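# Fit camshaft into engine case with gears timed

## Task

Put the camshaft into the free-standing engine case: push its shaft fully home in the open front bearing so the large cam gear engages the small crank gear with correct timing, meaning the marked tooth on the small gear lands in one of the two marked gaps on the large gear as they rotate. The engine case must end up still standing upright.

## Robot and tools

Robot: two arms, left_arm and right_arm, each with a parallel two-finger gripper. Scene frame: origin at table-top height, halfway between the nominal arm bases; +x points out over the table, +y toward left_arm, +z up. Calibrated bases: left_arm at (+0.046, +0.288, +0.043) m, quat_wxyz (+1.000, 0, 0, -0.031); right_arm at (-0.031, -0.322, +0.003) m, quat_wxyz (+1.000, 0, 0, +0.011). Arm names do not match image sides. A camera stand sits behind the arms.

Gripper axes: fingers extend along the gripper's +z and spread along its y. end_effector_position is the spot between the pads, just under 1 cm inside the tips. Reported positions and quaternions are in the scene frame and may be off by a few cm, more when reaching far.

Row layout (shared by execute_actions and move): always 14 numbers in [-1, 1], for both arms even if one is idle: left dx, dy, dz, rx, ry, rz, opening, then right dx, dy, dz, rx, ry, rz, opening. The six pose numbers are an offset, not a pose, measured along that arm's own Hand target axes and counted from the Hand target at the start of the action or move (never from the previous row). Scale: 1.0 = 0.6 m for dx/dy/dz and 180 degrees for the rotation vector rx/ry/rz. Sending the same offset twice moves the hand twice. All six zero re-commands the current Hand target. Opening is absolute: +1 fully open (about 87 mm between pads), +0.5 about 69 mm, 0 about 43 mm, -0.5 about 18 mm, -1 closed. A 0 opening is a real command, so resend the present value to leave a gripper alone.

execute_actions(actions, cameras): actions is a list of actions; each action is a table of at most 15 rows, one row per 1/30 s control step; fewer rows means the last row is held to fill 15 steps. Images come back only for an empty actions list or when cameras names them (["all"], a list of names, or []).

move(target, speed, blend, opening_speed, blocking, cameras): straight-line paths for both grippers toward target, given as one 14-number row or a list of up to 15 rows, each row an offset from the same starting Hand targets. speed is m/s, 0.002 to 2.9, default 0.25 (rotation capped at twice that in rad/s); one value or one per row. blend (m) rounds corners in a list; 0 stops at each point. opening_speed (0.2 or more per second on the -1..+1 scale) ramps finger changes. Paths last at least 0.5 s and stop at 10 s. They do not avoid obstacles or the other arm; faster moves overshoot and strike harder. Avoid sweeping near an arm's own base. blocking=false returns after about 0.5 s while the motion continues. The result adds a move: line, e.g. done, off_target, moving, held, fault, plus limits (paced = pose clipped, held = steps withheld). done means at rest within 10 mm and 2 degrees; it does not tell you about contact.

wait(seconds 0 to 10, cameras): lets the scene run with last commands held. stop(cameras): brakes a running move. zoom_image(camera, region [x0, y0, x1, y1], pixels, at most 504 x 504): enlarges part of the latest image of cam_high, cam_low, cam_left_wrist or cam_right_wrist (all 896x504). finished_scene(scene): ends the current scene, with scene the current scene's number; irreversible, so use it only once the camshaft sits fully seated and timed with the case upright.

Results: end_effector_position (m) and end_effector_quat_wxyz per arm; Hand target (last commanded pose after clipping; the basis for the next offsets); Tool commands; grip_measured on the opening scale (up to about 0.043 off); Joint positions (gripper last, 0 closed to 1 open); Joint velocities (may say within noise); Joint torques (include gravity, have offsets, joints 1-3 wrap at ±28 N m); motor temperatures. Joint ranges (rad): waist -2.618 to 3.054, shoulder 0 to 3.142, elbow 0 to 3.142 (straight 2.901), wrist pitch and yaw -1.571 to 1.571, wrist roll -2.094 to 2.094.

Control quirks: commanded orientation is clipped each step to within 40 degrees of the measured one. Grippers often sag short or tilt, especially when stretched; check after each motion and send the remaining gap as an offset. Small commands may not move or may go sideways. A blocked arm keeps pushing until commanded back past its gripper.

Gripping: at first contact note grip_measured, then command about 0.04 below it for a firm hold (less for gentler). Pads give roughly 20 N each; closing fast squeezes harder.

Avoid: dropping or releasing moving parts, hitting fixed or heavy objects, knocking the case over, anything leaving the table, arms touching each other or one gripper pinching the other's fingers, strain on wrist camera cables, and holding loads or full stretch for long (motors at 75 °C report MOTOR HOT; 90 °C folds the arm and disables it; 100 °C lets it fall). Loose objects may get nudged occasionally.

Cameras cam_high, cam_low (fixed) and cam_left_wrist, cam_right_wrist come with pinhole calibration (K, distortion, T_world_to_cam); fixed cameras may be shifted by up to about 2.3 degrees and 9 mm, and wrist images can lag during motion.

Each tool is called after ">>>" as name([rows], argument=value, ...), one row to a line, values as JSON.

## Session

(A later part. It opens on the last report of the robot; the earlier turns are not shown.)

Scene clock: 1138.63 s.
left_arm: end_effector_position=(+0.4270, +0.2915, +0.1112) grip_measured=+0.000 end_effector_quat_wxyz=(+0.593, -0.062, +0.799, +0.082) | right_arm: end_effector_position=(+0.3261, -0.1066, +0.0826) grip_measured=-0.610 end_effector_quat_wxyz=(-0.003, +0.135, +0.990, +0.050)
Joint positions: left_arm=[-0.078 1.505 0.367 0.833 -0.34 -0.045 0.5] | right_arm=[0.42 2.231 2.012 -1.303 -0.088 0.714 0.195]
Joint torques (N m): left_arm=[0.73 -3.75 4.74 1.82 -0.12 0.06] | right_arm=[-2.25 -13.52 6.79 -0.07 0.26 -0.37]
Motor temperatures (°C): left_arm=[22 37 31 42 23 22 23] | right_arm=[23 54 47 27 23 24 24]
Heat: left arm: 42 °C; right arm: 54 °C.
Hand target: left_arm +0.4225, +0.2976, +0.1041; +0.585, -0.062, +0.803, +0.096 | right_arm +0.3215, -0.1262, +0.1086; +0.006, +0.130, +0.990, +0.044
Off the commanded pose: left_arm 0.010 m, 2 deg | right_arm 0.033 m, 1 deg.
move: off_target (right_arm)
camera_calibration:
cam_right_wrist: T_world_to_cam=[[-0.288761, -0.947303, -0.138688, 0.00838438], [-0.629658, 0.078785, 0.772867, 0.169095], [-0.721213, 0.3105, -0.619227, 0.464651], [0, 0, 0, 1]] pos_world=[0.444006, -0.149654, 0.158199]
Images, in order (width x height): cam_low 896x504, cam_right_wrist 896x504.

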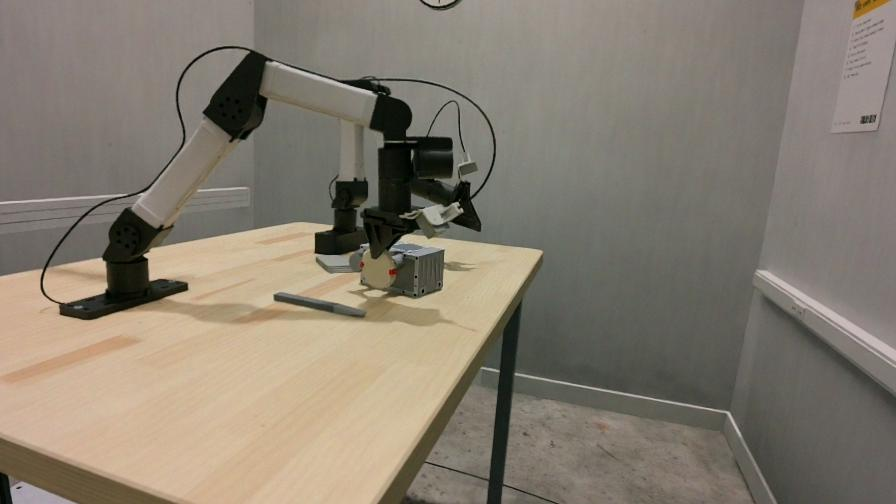

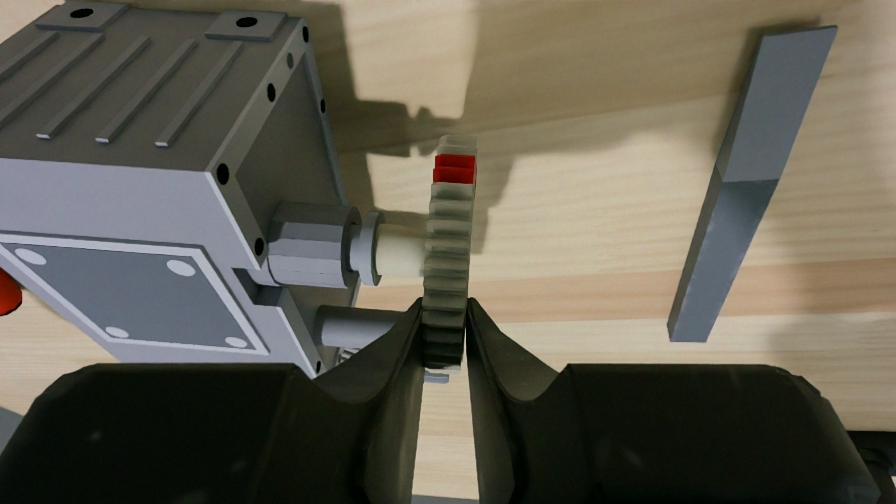

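>>> move([
  [0,0,0,0,0,0,0,0,0,0.012,0.025,0,0,-0.9],
  [0,0,0,0,0,0,0,0,-0.004,0.012,-0.025,0,0,-0.9],
  [0,0,0,0,0,0,0,0,-0.004,0.012,0,0,0.025,-0.9],
  [0,0,0,0,0,0,0,0,-0.008,0.012,0,0,-0.025,-0.9],
  [0,0,0,0,0,0,0,0,-0.008,0.012,0,0,0,-0.9],
], speed=0.06, blend=0.03, cameras=["cam_right_wrist","cam_low"])

>>> zoom_image(camera="cam_low", region=[350, 240, 420, 290])

>>> zoom_image(camera="cam_right_wrist", region=[230, 150, 520, 370])

Scene clock: 1154.30 s.
left_arm: end_effector_position=(+0.4270, +0.2915, +0.1112) grip_measured=+0.000 end_effector_quat_wxyz=(+0.593, -0.062, +0.799, +0.082) | right_arm: end_effector_position=(+0.3219, -0.1152, +0.0821) grip_measured=-0.604 end_effector_quat_wxyz=(+0.001, +0.131, +0.990, +0.060)
Joint positions: left_arm=[-0.078 1.505 0.367 0.833 -0.34 -0.045 0.5] | right_arm=[0.402 2.177 1.922 -1.251 -0.1 0.69 0.198]
Joint torques (N m): left_arm=[0.73 -3.84 4.68 1.81 -0.11 0.05] | right_arm=[-1.52 -10.4 10.13 -0.17 0.36 -0.2]
Motor temperatures (°C): left_arm=[22 37 31 42 23 22 23] | right_arm=[23 57 47 26 23 24 24]
Heat: left arm: 42 °C; right arm: 57 °C.
Hand target: left_arm +0.4225, +0.2976, +0.1041; +0.585, -0.062, +0.803, +0.096 | right_arm +0.3203, -0.1301, +0.1009; +0.006, +0.130, +0.990, +0.044
Off the commanded pose: left_arm 0.010 m, 2 deg | right_arm 0.024 m, 2 deg.
move: off_target (right_arm); blend cut to 0.0196 m at target 1, 0.0278 m at target 2, 0.0278 m at target 3, 0.0196 m at target 4
camera_calibration:
cam_right_wrist: T_world_to_cam=[[-0.281021, -0.946494, -0.158669, -0.00180053], [-0.639316, 0.0613237, 0.766495, 0.169058], [-0.715752, 0.316841, -0.622342, 0.463324], [0, 0, 0, 1]] pos_world=[0.439201, -0.158872, 0.158478]
Images, in order (width x height): cam_low 896x504, cam_right_wrist 896x504.

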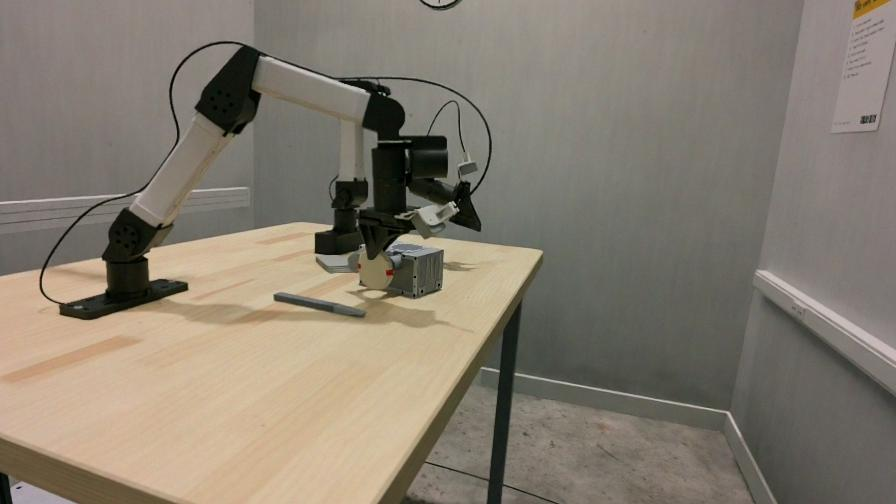

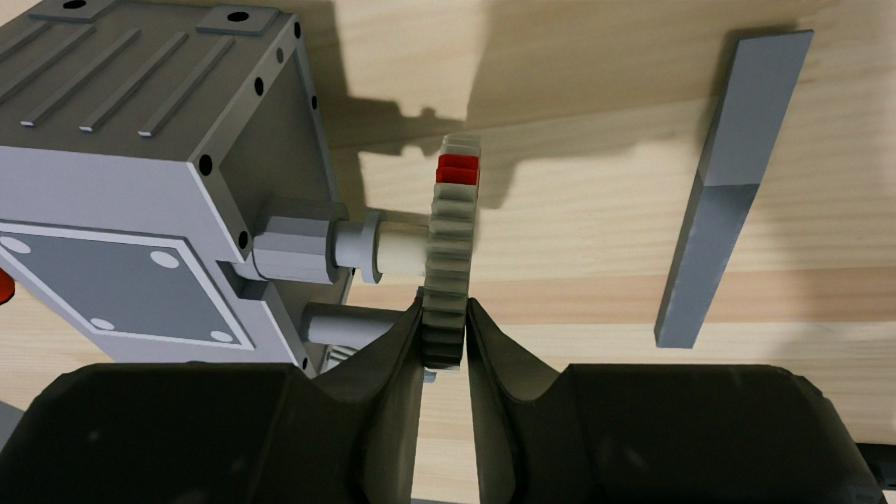

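Scaled by 7.200 from the camera's 896x504 image, which has a finer 1280x720 frame.

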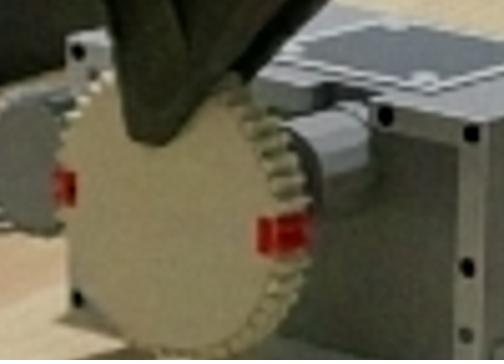

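Scaled by 1.738 from the camera's 896x504 image, which has a finer 1280x720 frame.

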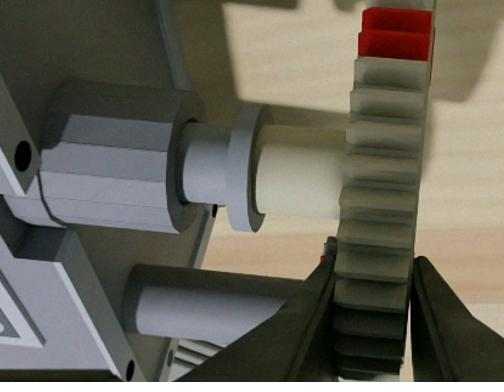

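>>> move([
  [0,0,0,0,0,0,0,0,-0.002,0.004,0.025,0,0,-0.9],
  [0,0,0,0,0,0,0,0,-0.006,0.004,-0.025,0,0,-0.9],
  [0,0,0,0,0,0,0,0,-0.008,0.004,0,0,0.025,-0.9],
  [0,0,0,0,0,0,0,0,-0.012,0.004,0,0,-0.025,-0.9],
  [0,0,0,0,0,0,0,0,-0.012,0.004,0,0,0,-0.9],
], speed=0.06, blend=0.03, cameras=["cam_right_wrist","cam_low"])

>>> zoom_image(camera="cam_low", region=[350, 240, 420, 290])

>>> zoom_image(camera="cam_right_wrist", region=[230, 150, 520, 370])

Scene clock: 1169.50 s.
left_arm: end_effector_position=(+0.4270, +0.2915, +0.1112) grip_measured=+0.000 end_effector_quat_wxyz=(+0.593, -0.062, +0.799, +0.082) | right_arm: end_effector_position=(+0.3205, -0.1205, +0.0805) grip_measured=-0.607 end_effector_quat_wxyz=(+0.000, +0.132, +0.989, +0.065)
Joint positions: left_arm=[-0.078 1.505 0.367 0.833 -0.34 -0.045 0.5] | right_arm=[0.388 2.158 1.884 -1.23 -0.111 0.678 0.197]
Joint torques (N m): left_arm=[0.62 -3.81 4.72 1.82 -0.12 0.05] | right_arm=[-1.46 -10.36 9.73 -0.16 0.46 -0.2]
Motor temperatures (°C): left_arm=[22 36 31 42 23 22 23] | right_arm=[23 56 49 26 23 24 25]
Heat: left arm: 42 °C; right arm: 56 °C.
Hand target: left_arm +0.4225, +0.2976, +0.1041; +0.585, -0.062, +0.803, +0.096 | right_arm +0.3186, -0.1369, +0.0980; +0.006, +0.131, +0.990, +0.044
Off the commanded pose: left_arm 0.010 m, 2 deg | right_arm 0.024 m, 3 deg.
move: off_target (right_arm); blend cut to 0.0201 m at target 1, 0.0278 m at target 2, 0.0278 m at target 3, 0.0196 m at target 4
camera_calibration:
cam_right_wrist: T_world_to_cam=[[-0.282042, -0.944508, -0.168394, -0.00615225], [-0.638757, 0.0539019, 0.767518, 0.16854], [-0.715851, 0.324035, -0.618514, 0.463476], [0, 0, 0, 1]] pos_world=[0.437701, -0.165078, 0.156273]
Images, in order (width x height): cam_low 896x504, cam_right_wrist 896x504.

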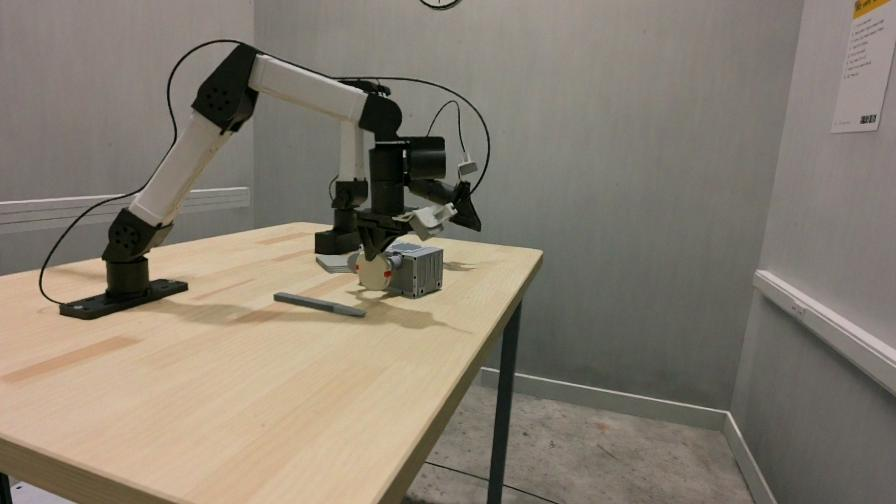

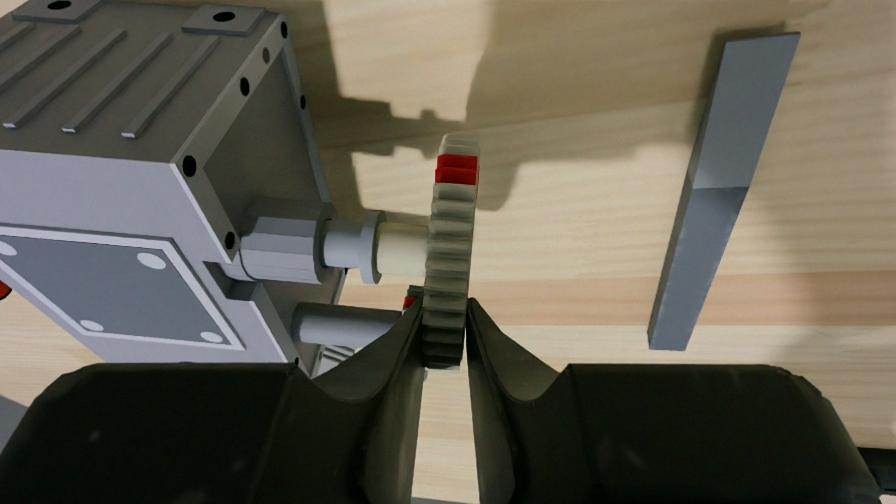

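Scaled by 7.200 from the camera's 896x504 image, which has a finer 1280x720 frame.

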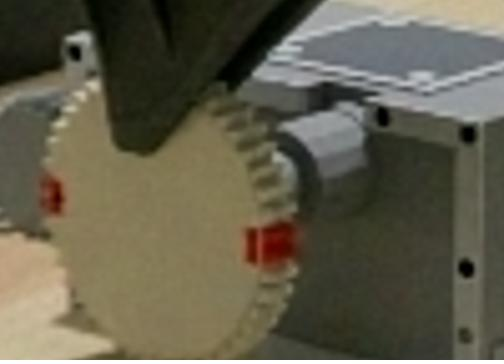

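Scaled by 1.738 from the camera's 896x504 image, which has a finer 1280x720 frame.

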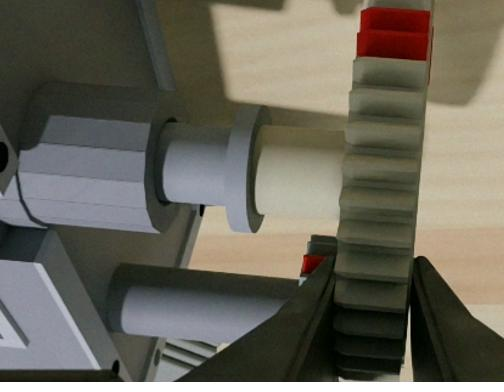

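>>> move([
  [0,0,0,0,0,0,0,0,-0.002,-0.001,0.025,0,0,-0.9],
  [0,0,0,0,0,0,0,0,-0.006,-0.001,-0.025,0,0,-0.9],
  [0,0,0,0,0,0,0,0,-0.008,-0.001,0,0,0.025,-0.9],
  [0,0,0,0,0,0,0,0,-0.013,-0.001,0,0,-0.025,-0.9],
  [0,0,0,0,0,0,0,0,-0.013,-0.001,0,0,0,-0.9],
], speed=0.06, blend=0.03, cameras=["cam_right_wrist","cam_low"])

>>> zoom_image(camera="cam_low", region=[350, 240, 420, 290])

>>> zoom_image(camera="cam_right_wrist", region=[230, 150, 520, 370])

Scene clock: 1187.30 s.
left_arm: end_effector_position=(+0.4270, +0.2915, +0.1112) grip_measured=+0.000 end_effector_quat_wxyz=(+0.593, -0.062, +0.799, +0.082) | right_arm: end_effector_position=(+0.3185, -0.1258, +0.0790) grip_measured=-0.607 end_effector_quat_wxyz=(-0.002, +0.132, +0.989, +0.068)
Joint positions: left_arm=[-0.078 1.505 0.367 0.833 -0.34 -0.045 0.5] | right_arm=[0.375 2.142 1.852 -1.215 -0.119 0.666 0.196]
Joint torques (N m): left_arm=[0.7 -3.69 4.66 1.8 -0.11 0.05] | right_arm=[-1.61 -10.62 9.65 -0.19 0.54 -0.26]
Motor temperatures (°C): left_arm=[22 36 30 42 23 22 23] | right_arm=[23 55 50 26 23 24 25]
Heat: left arm: 42 °C; right arm: 55 °C.
Hand target: left_arm +0.4225, +0.2976, +0.1041; +0.585, -0.062, +0.803, +0.096 | right_arm +0.3165, -0.1444, +0.0978; +0.006, +0.130, +0.990, +0.044
Off the commanded pose: left_arm 0.010 m, 2 deg | right_arm 0.027 m, 3 deg.
move: off_target (right_arm); blend cut to 0.0202 m at target 1, 0.0278 m at target 2, 0.0278 m at target 3, 0.0196 m at target 4
camera_calibration:
cam_right_wrist: T_world_to_cam=[[-0.282916, -0.94326, -0.173833, -0.0111455], [-0.636117, 0.0488825, 0.770043, 0.167065], [-0.717854, 0.328436, -0.613853, 0.463721], [0, 0, 0, 1]] pos_world=[0.436003, -0.170982, 0.154072]
Images, in order (width x height): cam_low 896x504, cam_right_wrist 896x504.

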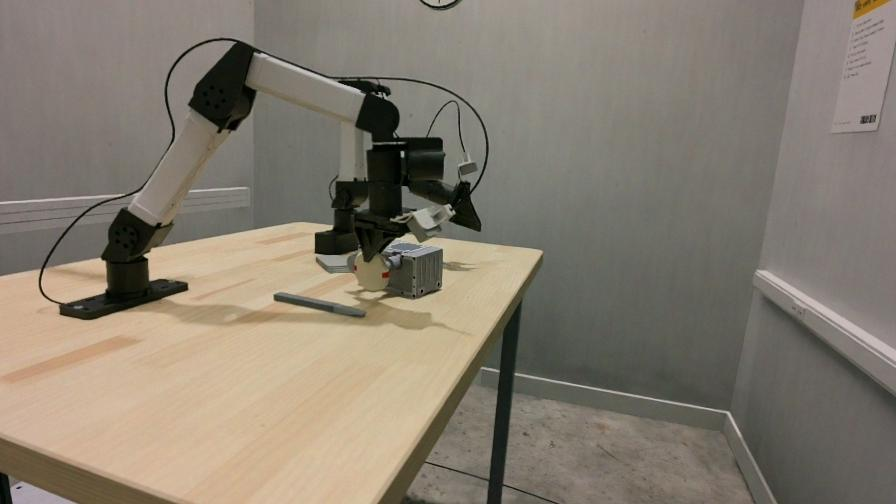

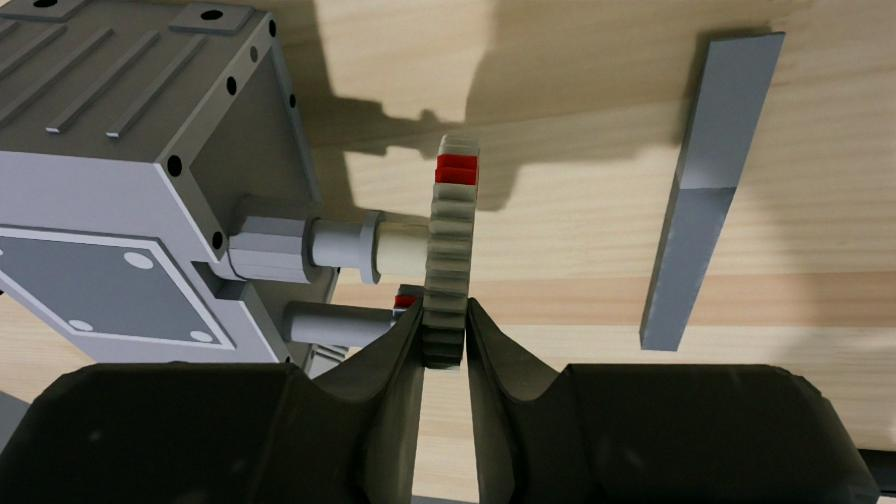

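Scaled by 7.200 from the camera's 896x504 image, which has a finer 1280x720 frame.

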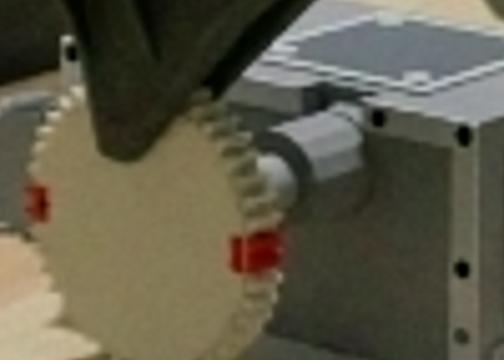

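Scaled by 1.738 from the camera's 896x504 image, which has a finer 1280x720 frame.

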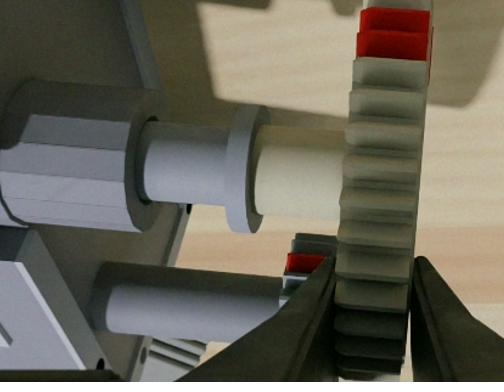

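>>> move(target=[0,0,0,0,0,0,0,0.006,0.014,0,0,-0.05,0,-0.9], speed=0.04, cameras=["cam_right_wrist","cam_low"])

>>> zoom_image(camera="cam_low", region=[340, 240, 410, 290])

>>> zoom_image(camera="cam_right_wrist", region=[230, 150, 520, 370])

Scene clock: 1199.50 s.
left_arm: end_effector_position=(+0.4270, +0.2915, +0.1112) grip_measured=+0.000 end_effector_quat_wxyz=(+0.593, -0.062, +0.799, +0.082) | right_arm: end_effector_position=(+0.3170, -0.1234, +0.0803) grip_measured=-0.608 end_effector_quat_wxyz=(+0.063, +0.137, +0.988, +0.045)
Joint positions: left_arm=[-0.078 1.505 0.367 0.833 -0.34 -0.045 0.5] | right_arm=[0.427 2.045 1.726 -1.097 -0.005 0.724 0.196]
Joint torques (N m): left_arm=[0.65 -3.78 4.67 1.8 -0.11 0.05] | right_arm=[-0.65 -11.86 6.37 0.52 0.53 -0.18]
Motor temperatures (°C): left_arm=[22 36 30 42 23 22 23] | right_arm=[23 55 49 26 23 24 25]
Heat: left arm: 42 °C; right arm: 55 °C.
Hand target: left_arm +0.4225, +0.2976, +0.1041; +0.585, -0.062, +0.803, +0.096 | right_arm +0.3153, -0.1354, +0.0985; +0.084, +0.133, +0.987, +0.033
Off the commanded pose: left_arm 0.010 m, 2 deg | right_arm 0.022 m, 3 deg.
move: off_target (right_arm)
camera_calibration:
cam_right_wrist: T_world_to_cam=[[-0.281274, -0.947939, -0.149322, -0.012146], [-0.723087, 0.107061, 0.68241, 0.206796], [-0.630896, 0.299917, -0.715556, 0.439693], [0, 0, 0, 1]] pos_world=[0.423515, -0.165525, 0.171692]
Images, in order (width x height): cam_low 896x504, cam_right_wrist 896x504.

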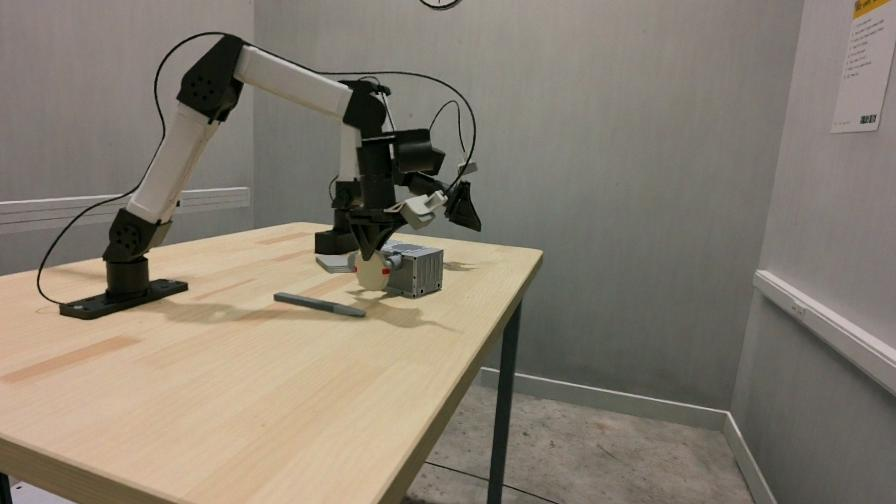

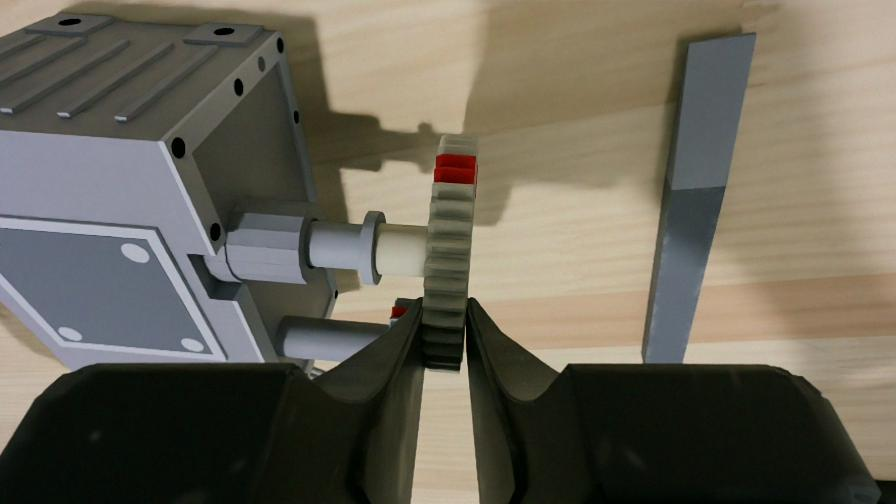

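Scaled by 7.200 from the camera's 896x504 image, which has a finer 1280x720 frame.

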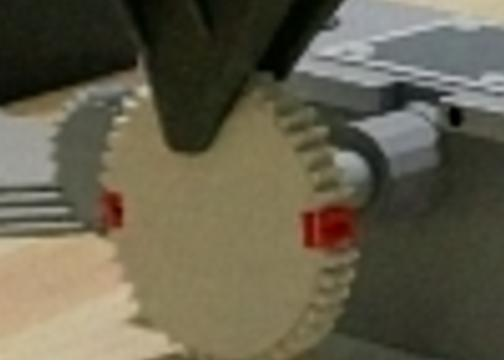

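Scaled by 1.738 from the camera's 896x504 image, which has a finer 1280x720 frame.

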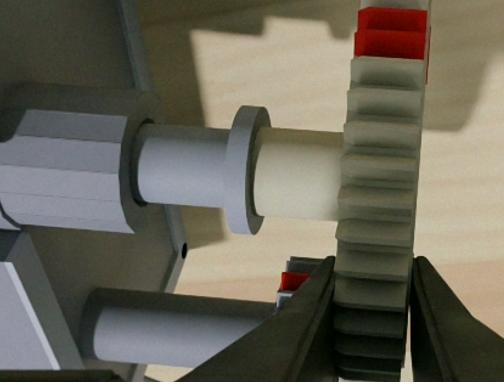

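>>> move(target=[0,0,0,0,0,0,0,0.001,0.012,0,0,-0.015,0,-0.9], speed=0.04, cameras=["cam_right_wrist","cam_low"])

>>> zoom_image(camera="cam_low", region=[340, 240, 410, 290])

>>> zoom_image(camera="cam_right_wrist", region=[230, 150, 520, 370])

Scene clock: 1212.83 s.
left_arm: end_effector_position=(+0.4270, +0.2915, +0.1112) grip_measured=+0.000 end_effector_quat_wxyz=(+0.593, -0.062, +0.799, +0.082) | right_arm: end_effector_position=(+0.3164, -0.1211, +0.0818) grip_measured=-0.607 end_effector_quat_wxyz=(+0.085, +0.136, +0.986, +0.033)
Joint positions: left_arm=[-0.078 1.505 0.367 0.833 -0.34 -0.045 0.5] | right_arm=[0.453 2.022 1.702 -1.073 0.043 0.745 0.196]
Joint torques (N m): left_arm=[0.68 -3.75 4.6 1.81 -0.13 0.09] | right_arm=[-0.38 -11.49 6.39 0.73 0.43 -0.11]
Heat: left arm: 42 °C; right arm: 53 °C.
Hand target: left_arm +0.4225, +0.2976, +0.1041; +0.585, -0.062, +0.803, +0.096 | right_arm +0.3165, -0.1282, +0.0991; +0.107, +0.134, +0.985, +0.030
Off the commanded pose: left_arm 0.010 m, 2 deg | right_arm 0.019 m, 3 deg.
move: off_target (right_arm)
camera_calibration:
cam_right_wrist: T_world_to_cam=[[-0.27777, -0.951444, -0.13266, -0.0128173], [-0.750147, 0.12856, 0.648654, 0.219072], [-0.600103, 0.279691, -0.749433, 0.430283], [0, 0, 0, 1]] pos_world=[0.41899, -0.160705, 0.178666]
Images, in order (width x height): cam_low 896x504, cam_right_wrist 896x504.

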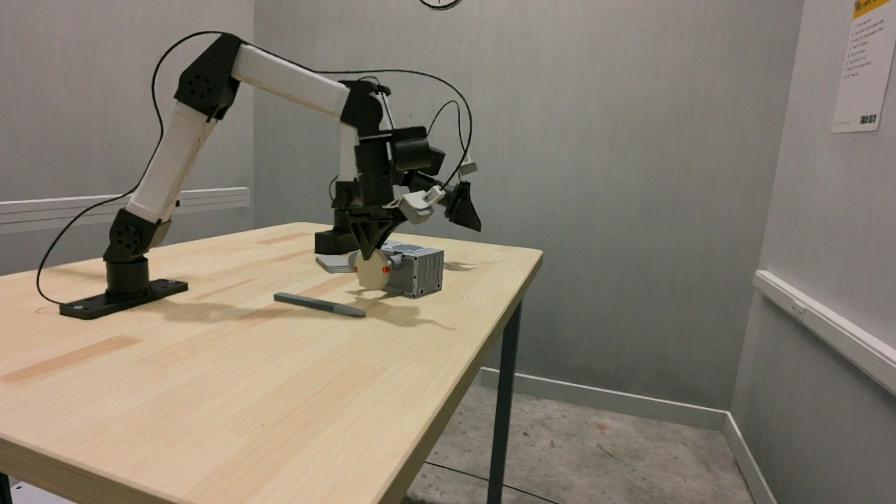

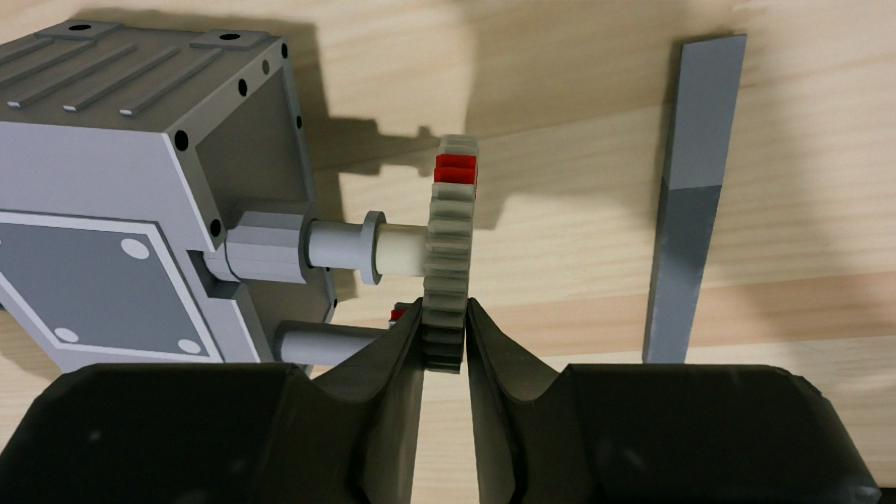

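Scaled by 7.200 from the camera's 896x504 image, which has a finer 1280x720 frame.

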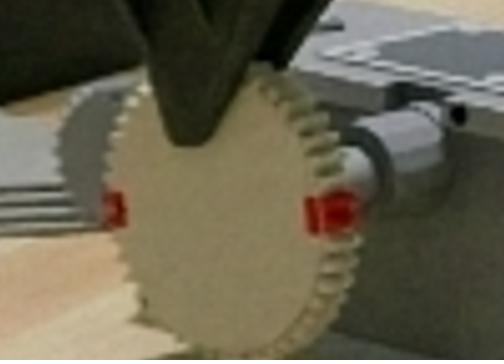

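Scaled by 1.738 from the camera's 896x504 image, which has a finer 1280x720 frame.

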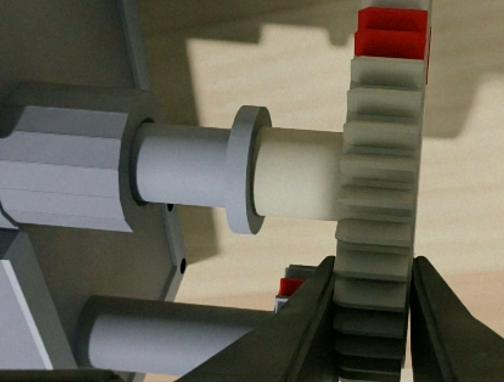

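>>> move(target=[0,0,0,0,0,0,0,-0.001,0.014,0,0,0.012,0,-0.9], speed=0.04, cameras=["cam_right_wrist","cam_low"])

>>> zoom_image(camera="cam_low", region=[340, 240, 410, 290])

>>> zoom_image(camera="cam_right_wrist", region=[230, 150, 520, 370])

Scene clock: 1227.03 s.
left_arm: end_effector_position=(+0.4270, +0.2915, +0.1112) grip_measured=+0.000 end_effector_quat_wxyz=(+0.593, -0.062, +0.799, +0.082) | right_arm: end_effector_position=(+0.3171, -0.1191, +0.0837) grip_measured=-0.601 end_effector_quat_wxyz=(+0.081, +0.135, +0.987, +0.030)
Joint positions: left_arm=[-0.078 1.505 0.367 0.833 -0.34 -0.045 0.5] | right_arm=[0.456 2.037 1.733 -1.098 0.044 0.746 0.2]
Joint torques (N m): left_arm=[0.59 -3.81 4.71 1.84 -0.12 0.07] | right_arm=[-0.46 -8.76 10.86 0.38 0.16 -0.07]
Heat: left arm: 42 °C; right arm: 52 °C.
Hand target: left_arm +0.4225, +0.2976, +0.1041; +0.585, -0.062, +0.803, +0.096 | right_arm +0.3193, -0.1205, +0.0999; +0.088, +0.134, +0.987, +0.033
Off the commanded pose: left_arm 0.010 m, 2 deg | right_arm 0.016 m, 1 deg.
move: off_target (right_arm)
camera_calibration:
cam_right_wrist: T_world_to_cam=[[-0.276743, -0.952629, -0.12614, -0.0114209], [-0.74502, 0.129795, 0.654292, 0.216104], [-0.606925, 0.275048, -0.745648, 0.432928], [0, 0, 0, 1]] pos_world=[0.420596, -0.158005, 0.179977]
Images, in order (width x height): cam_low 896x504, cam_right_wrist 896x504.

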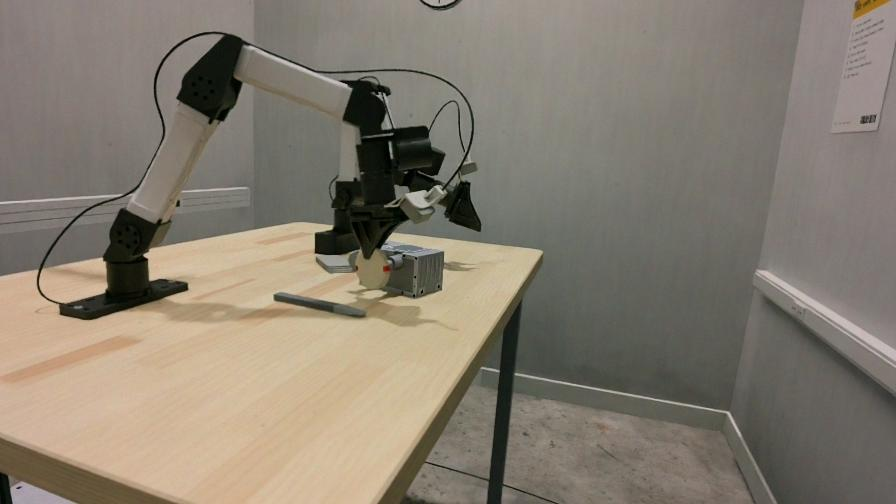

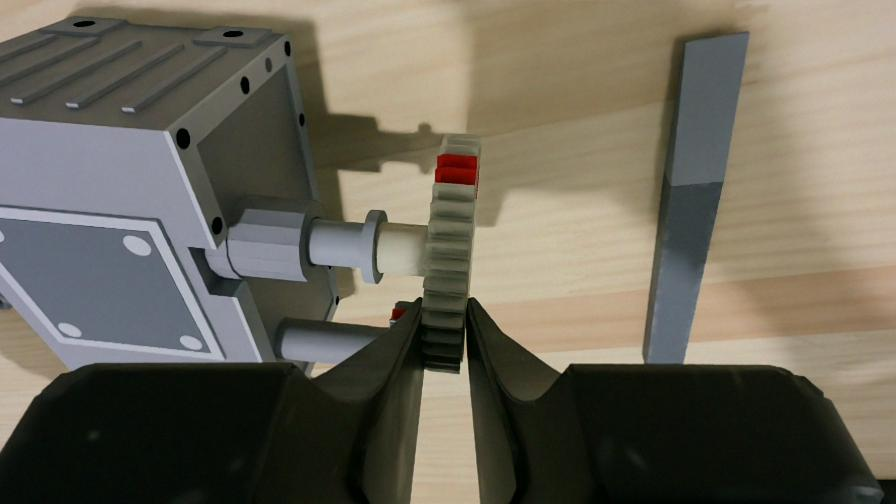

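Scaled by 7.200 from the camera's 896x504 image, which has a finer 1280x720 frame.

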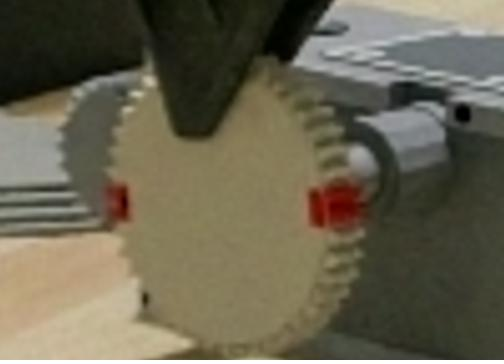

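Scaled by 1.738 from the camera's 896x504 image, which has a finer 1280x720 frame.

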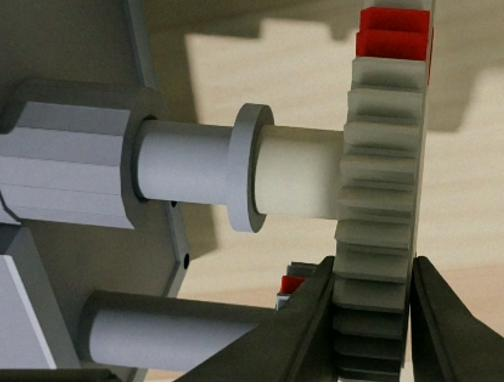

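>>> move(target=[0,0,0,0,0,0,0,0.0,0.018,0.008,0,0.006,0,-0.9], speed=0.04, cameras=["cam_right_wrist","cam_low"])

>>> zoom_image(camera="cam_low", region=[340, 240, 410, 290])

>>> zoom_image(camera="cam_right_wrist", region=[230, 150, 520, 370])

Scene clock: 1241.10 s.
left_arm: end_effector_position=(+0.4270, +0.2915, +0.1112) grip_measured=+0.000 end_effector_quat_wxyz=(+0.593, -0.062, +0.799, +0.082) | right_arm: end_effector_position=(+0.3175, -0.1182, +0.0839) grip_measured=-0.610 end_effector_quat_wxyz=(+0.067, +0.135, +0.988, +0.020)
Joint positions: left_arm=[-0.078 1.505 0.367 0.833 -0.34 -0.045 0.5] | right_arm=[0.458 2.079 1.796 -1.156 0.044 0.747 0.195]
Joint torques (N m): left_arm=[0.68 -3.69 4.57 1.79 -0.09 0.08] | right_arm=[0.49 -8.25 10.48 0.69 0.05 0.08]
Heat: left arm: 42 °C; right arm: 51 °C.
Hand target: left_arm +0.4225, +0.2976, +0.1041; +0.585, -0.062, +0.803, +0.096 | right_arm +0.3229, -0.1098, +0.0962; +0.079, +0.133, +0.987, +0.034
Off the commanded pose: left_arm 0.010 m, 2 deg | right_arm 0.016 m, 2 deg.
move: off_target (right_arm)
camera_calibration:
cam_right_wrist: T_world_to_cam=[[-0.280069, -0.954637, -0.101139, -0.0117341], [-0.723732, 0.140753, 0.675574, 0.208834], [-0.630693, 0.262405, -0.730322, 0.437871], [0, 0, 0, 1]] pos_world=[0.424015, -0.155495, 0.177517]
Images, in order (width x height): cam_low 896x504, cam_right_wrist 896x504.

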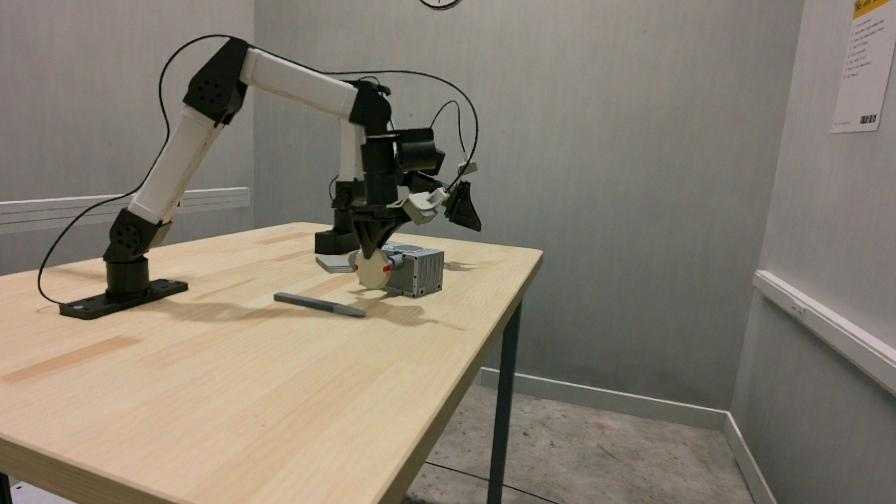

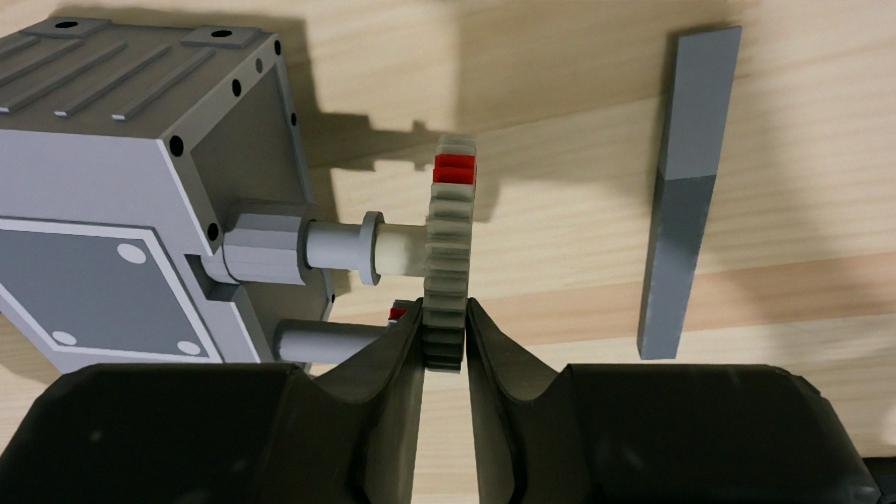

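Scaled by 7.200 from the camera's 896x504 image, which has a finer 1280x720 frame.

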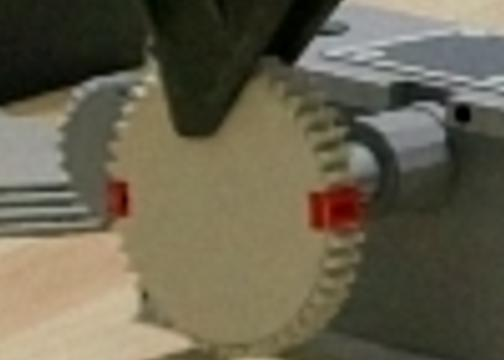

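Scaled by 1.738 from the camera's 896x504 image, which has a finer 1280x720 frame.

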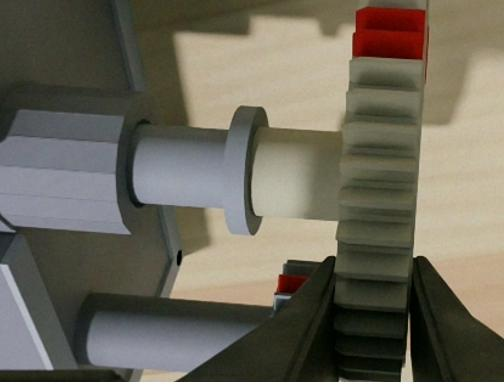

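>>> move(target=[0,0,0,0,0,0,0,0.0,0.016,0.003,0,-0.006,0,-0.9], speed=0.04, cameras=["cam_right_wrist","cam_low"])

>>> zoom_image(camera="cam_low", region=[340, 240, 410, 290])

>>> zoom_image(camera="cam_right_wrist", region=[230, 150, 520, 370])

Scene clock: 1248.33 s.
left_arm: end_effector_position=(+0.4270, +0.2915, +0.1112) grip_measured=+0.000 end_effector_quat_wxyz=(+0.593, -0.062, +0.799, +0.082) | right_arm: end_effector_position=(+0.3172, -0.1122, +0.0841) grip_measured=-0.613 end_effector_quat_wxyz=(+0.070, +0.134, +0.988, +0.014)
Joint positions: left_arm=[-0.078 1.505 0.367 0.833 -0.34 -0.045 0.5] | right_arm=[0.477 2.092 1.818 -1.167 0.061 0.764 0.193]
Joint torques (N m): left_arm=[0.61 -3.89 4.68 1.81 -0.11 0.1] | right_arm=[0.68 -8.18 10.4 0.9 0.06 0.11]
Motor temperatures (°C): left_arm=[22 35 30 42 23 22 23] | right_arm=[23 50 49 26 23 24 25]
Heat: left arm: 42 °C; right arm: 50 °C.
Hand target: left_arm +0.4225, +0.2976, +0.1041; +0.585, -0.062, +0.803, +0.096 | right_arm +0.3258, -0.1005, +0.0953; +0.089, +0.134, +0.987, +0.033
Off the commanded pose: left_arm 0.010 m, 2 deg | right_arm 0.018 m, 3 deg.
move: off_target (right_arm)
camera_calibration:
cam_right_wrist: T_world_to_cam=[[-0.279279, -0.955991, -0.0899079, -0.0073841], [-0.727129, 0.149405, 0.670046, 0.21026], [-0.627126, 0.252505, -0.736855, 0.434504], [0, 0, 0, 1]] pos_world=[0.423313, -0.148187, 0.178619]
Images, in order (width x height): cam_low 896x504, cam_right_wrist 896x504.

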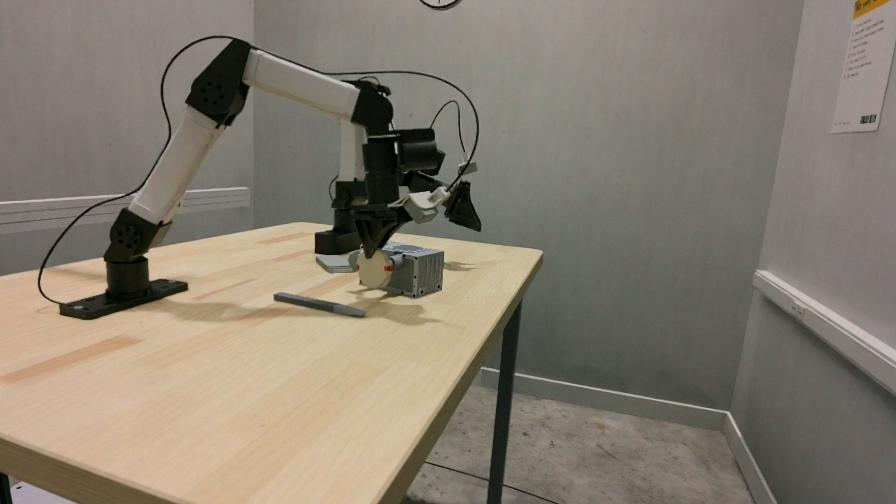

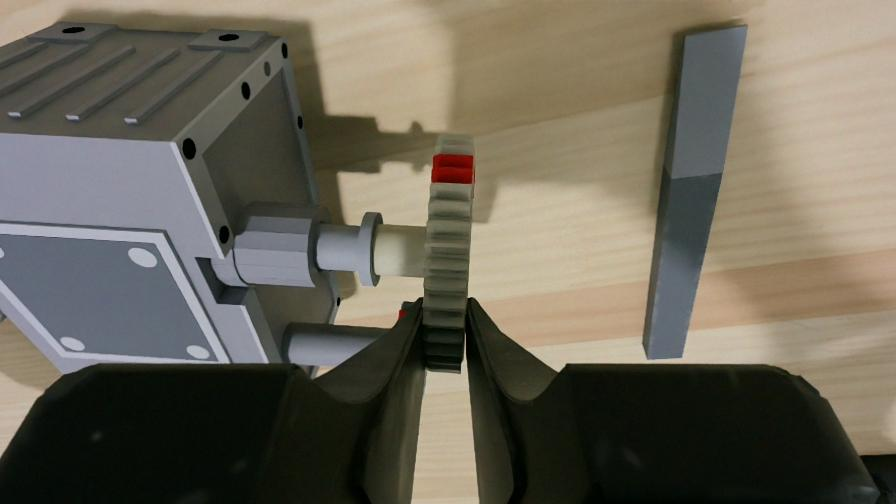

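Scaled by 7.200 from the camera's 896x504 image, which has a finer 1280x720 frame.

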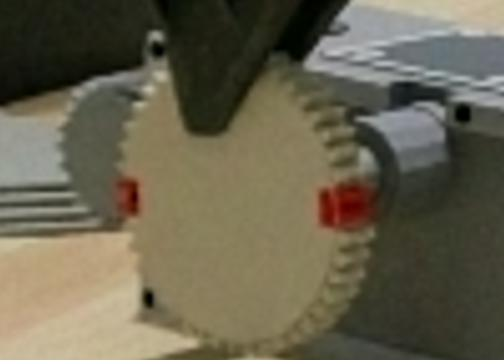

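Scaled by 1.738 from the camera's 896x504 image, which has a finer 1280x720 frame.

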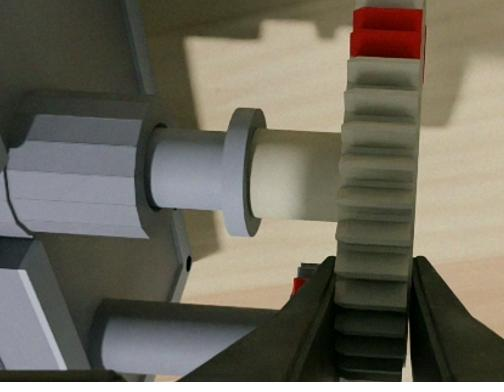

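>>> move(target=[0,0,0,0,0,0,0,0.0,0.013,0.003,0,0,0,-0.9], speed=0.04, cameras=["cam_right_wrist","cam_low"])

>>> zoom_image(camera="cam_low", region=[340, 240, 410, 290])

>>> zoom_image(camera="cam_right_wrist", region=[230, 150, 520, 370])

Scene clock: 1256.63 s.
left_arm: end_effector_position=(+0.4270, +0.2915, +0.1112) grip_measured=+0.000 end_effector_quat_wxyz=(+0.593, -0.062, +0.799, +0.082) | right_arm: end_effector_position=(+0.3192, -0.1064, +0.0842) grip_measured=-0.614 end_effector_quat_wxyz=(+0.070, +0.134, +0.988, +0.012)
Joint positions: left_arm=[-0.078 1.505 0.367 0.833 -0.34 -0.045 0.5] | right_arm=[0.488 2.114 1.853 -1.183 0.064 0.775 0.193]
Joint torques (N m): left_arm=[0.79 -3.69 4.64 1.82 -0.11 0.07] | right_arm=[0.9 -8.05 10.36 0.95 0.05 0.12]
Heat: left arm: 42 °C; right arm: 51 °C.
Hand target: left_arm +0.4225, +0.2976, +0.1041; +0.585, -0.062, +0.803, +0.096 | right_arm +0.3281, -0.0928, +0.0943; +0.089, +0.134, +0.987, +0.033
Off the commanded pose: left_arm 0.010 m, 2 deg | right_arm 0.019 m, 3 deg.
move: off_target (right_arm)
camera_calibration:
cam_right_wrist: T_world_to_cam=[[-0.279688, -0.956161, -0.0867799, -0.00136385], [-0.726391, 0.151638, 0.670345, 0.210757], [-0.627799, 0.250524, -0.736958, 0.434379], [0, 0, 0, 1]] pos_world=[0.425413, -0.142085, 0.178721]
Images, in order (width x height): cam_low 896x504, cam_right_wrist 896x504.

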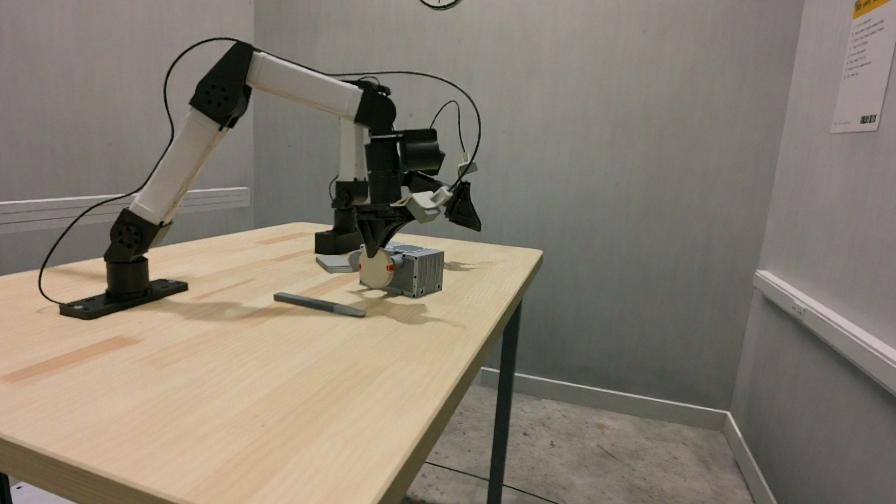

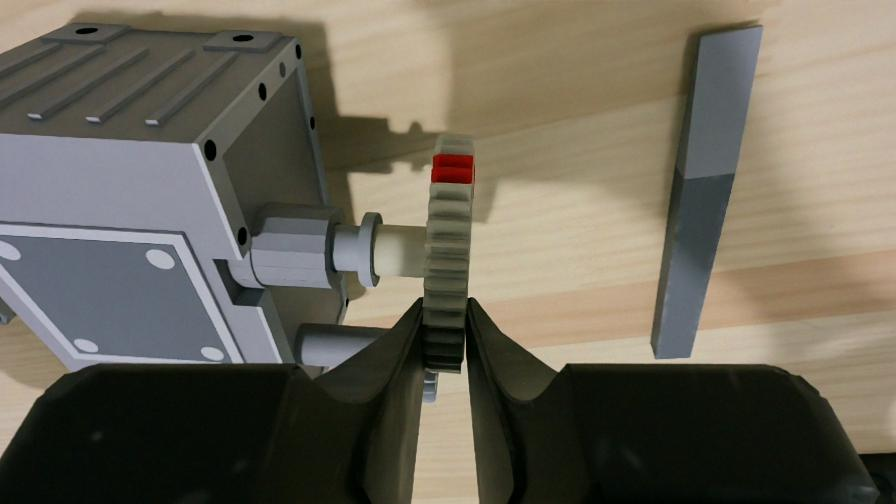

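Scaled by 7.200 from the camera's 896x504 image, which has a finer 1280x720 frame.

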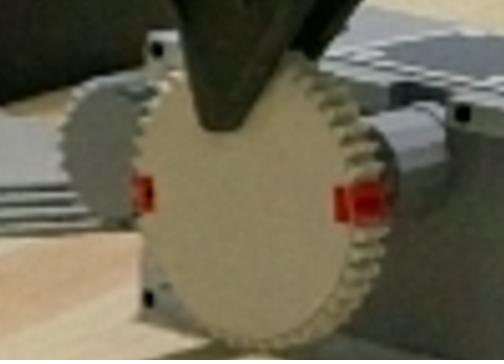

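Scaled by 1.738 from the camera's 896x504 image, which has a finer 1280x720 frame.

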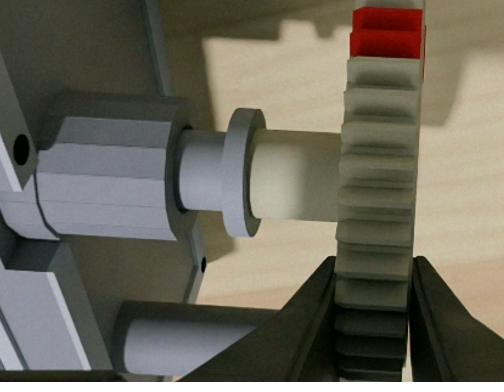

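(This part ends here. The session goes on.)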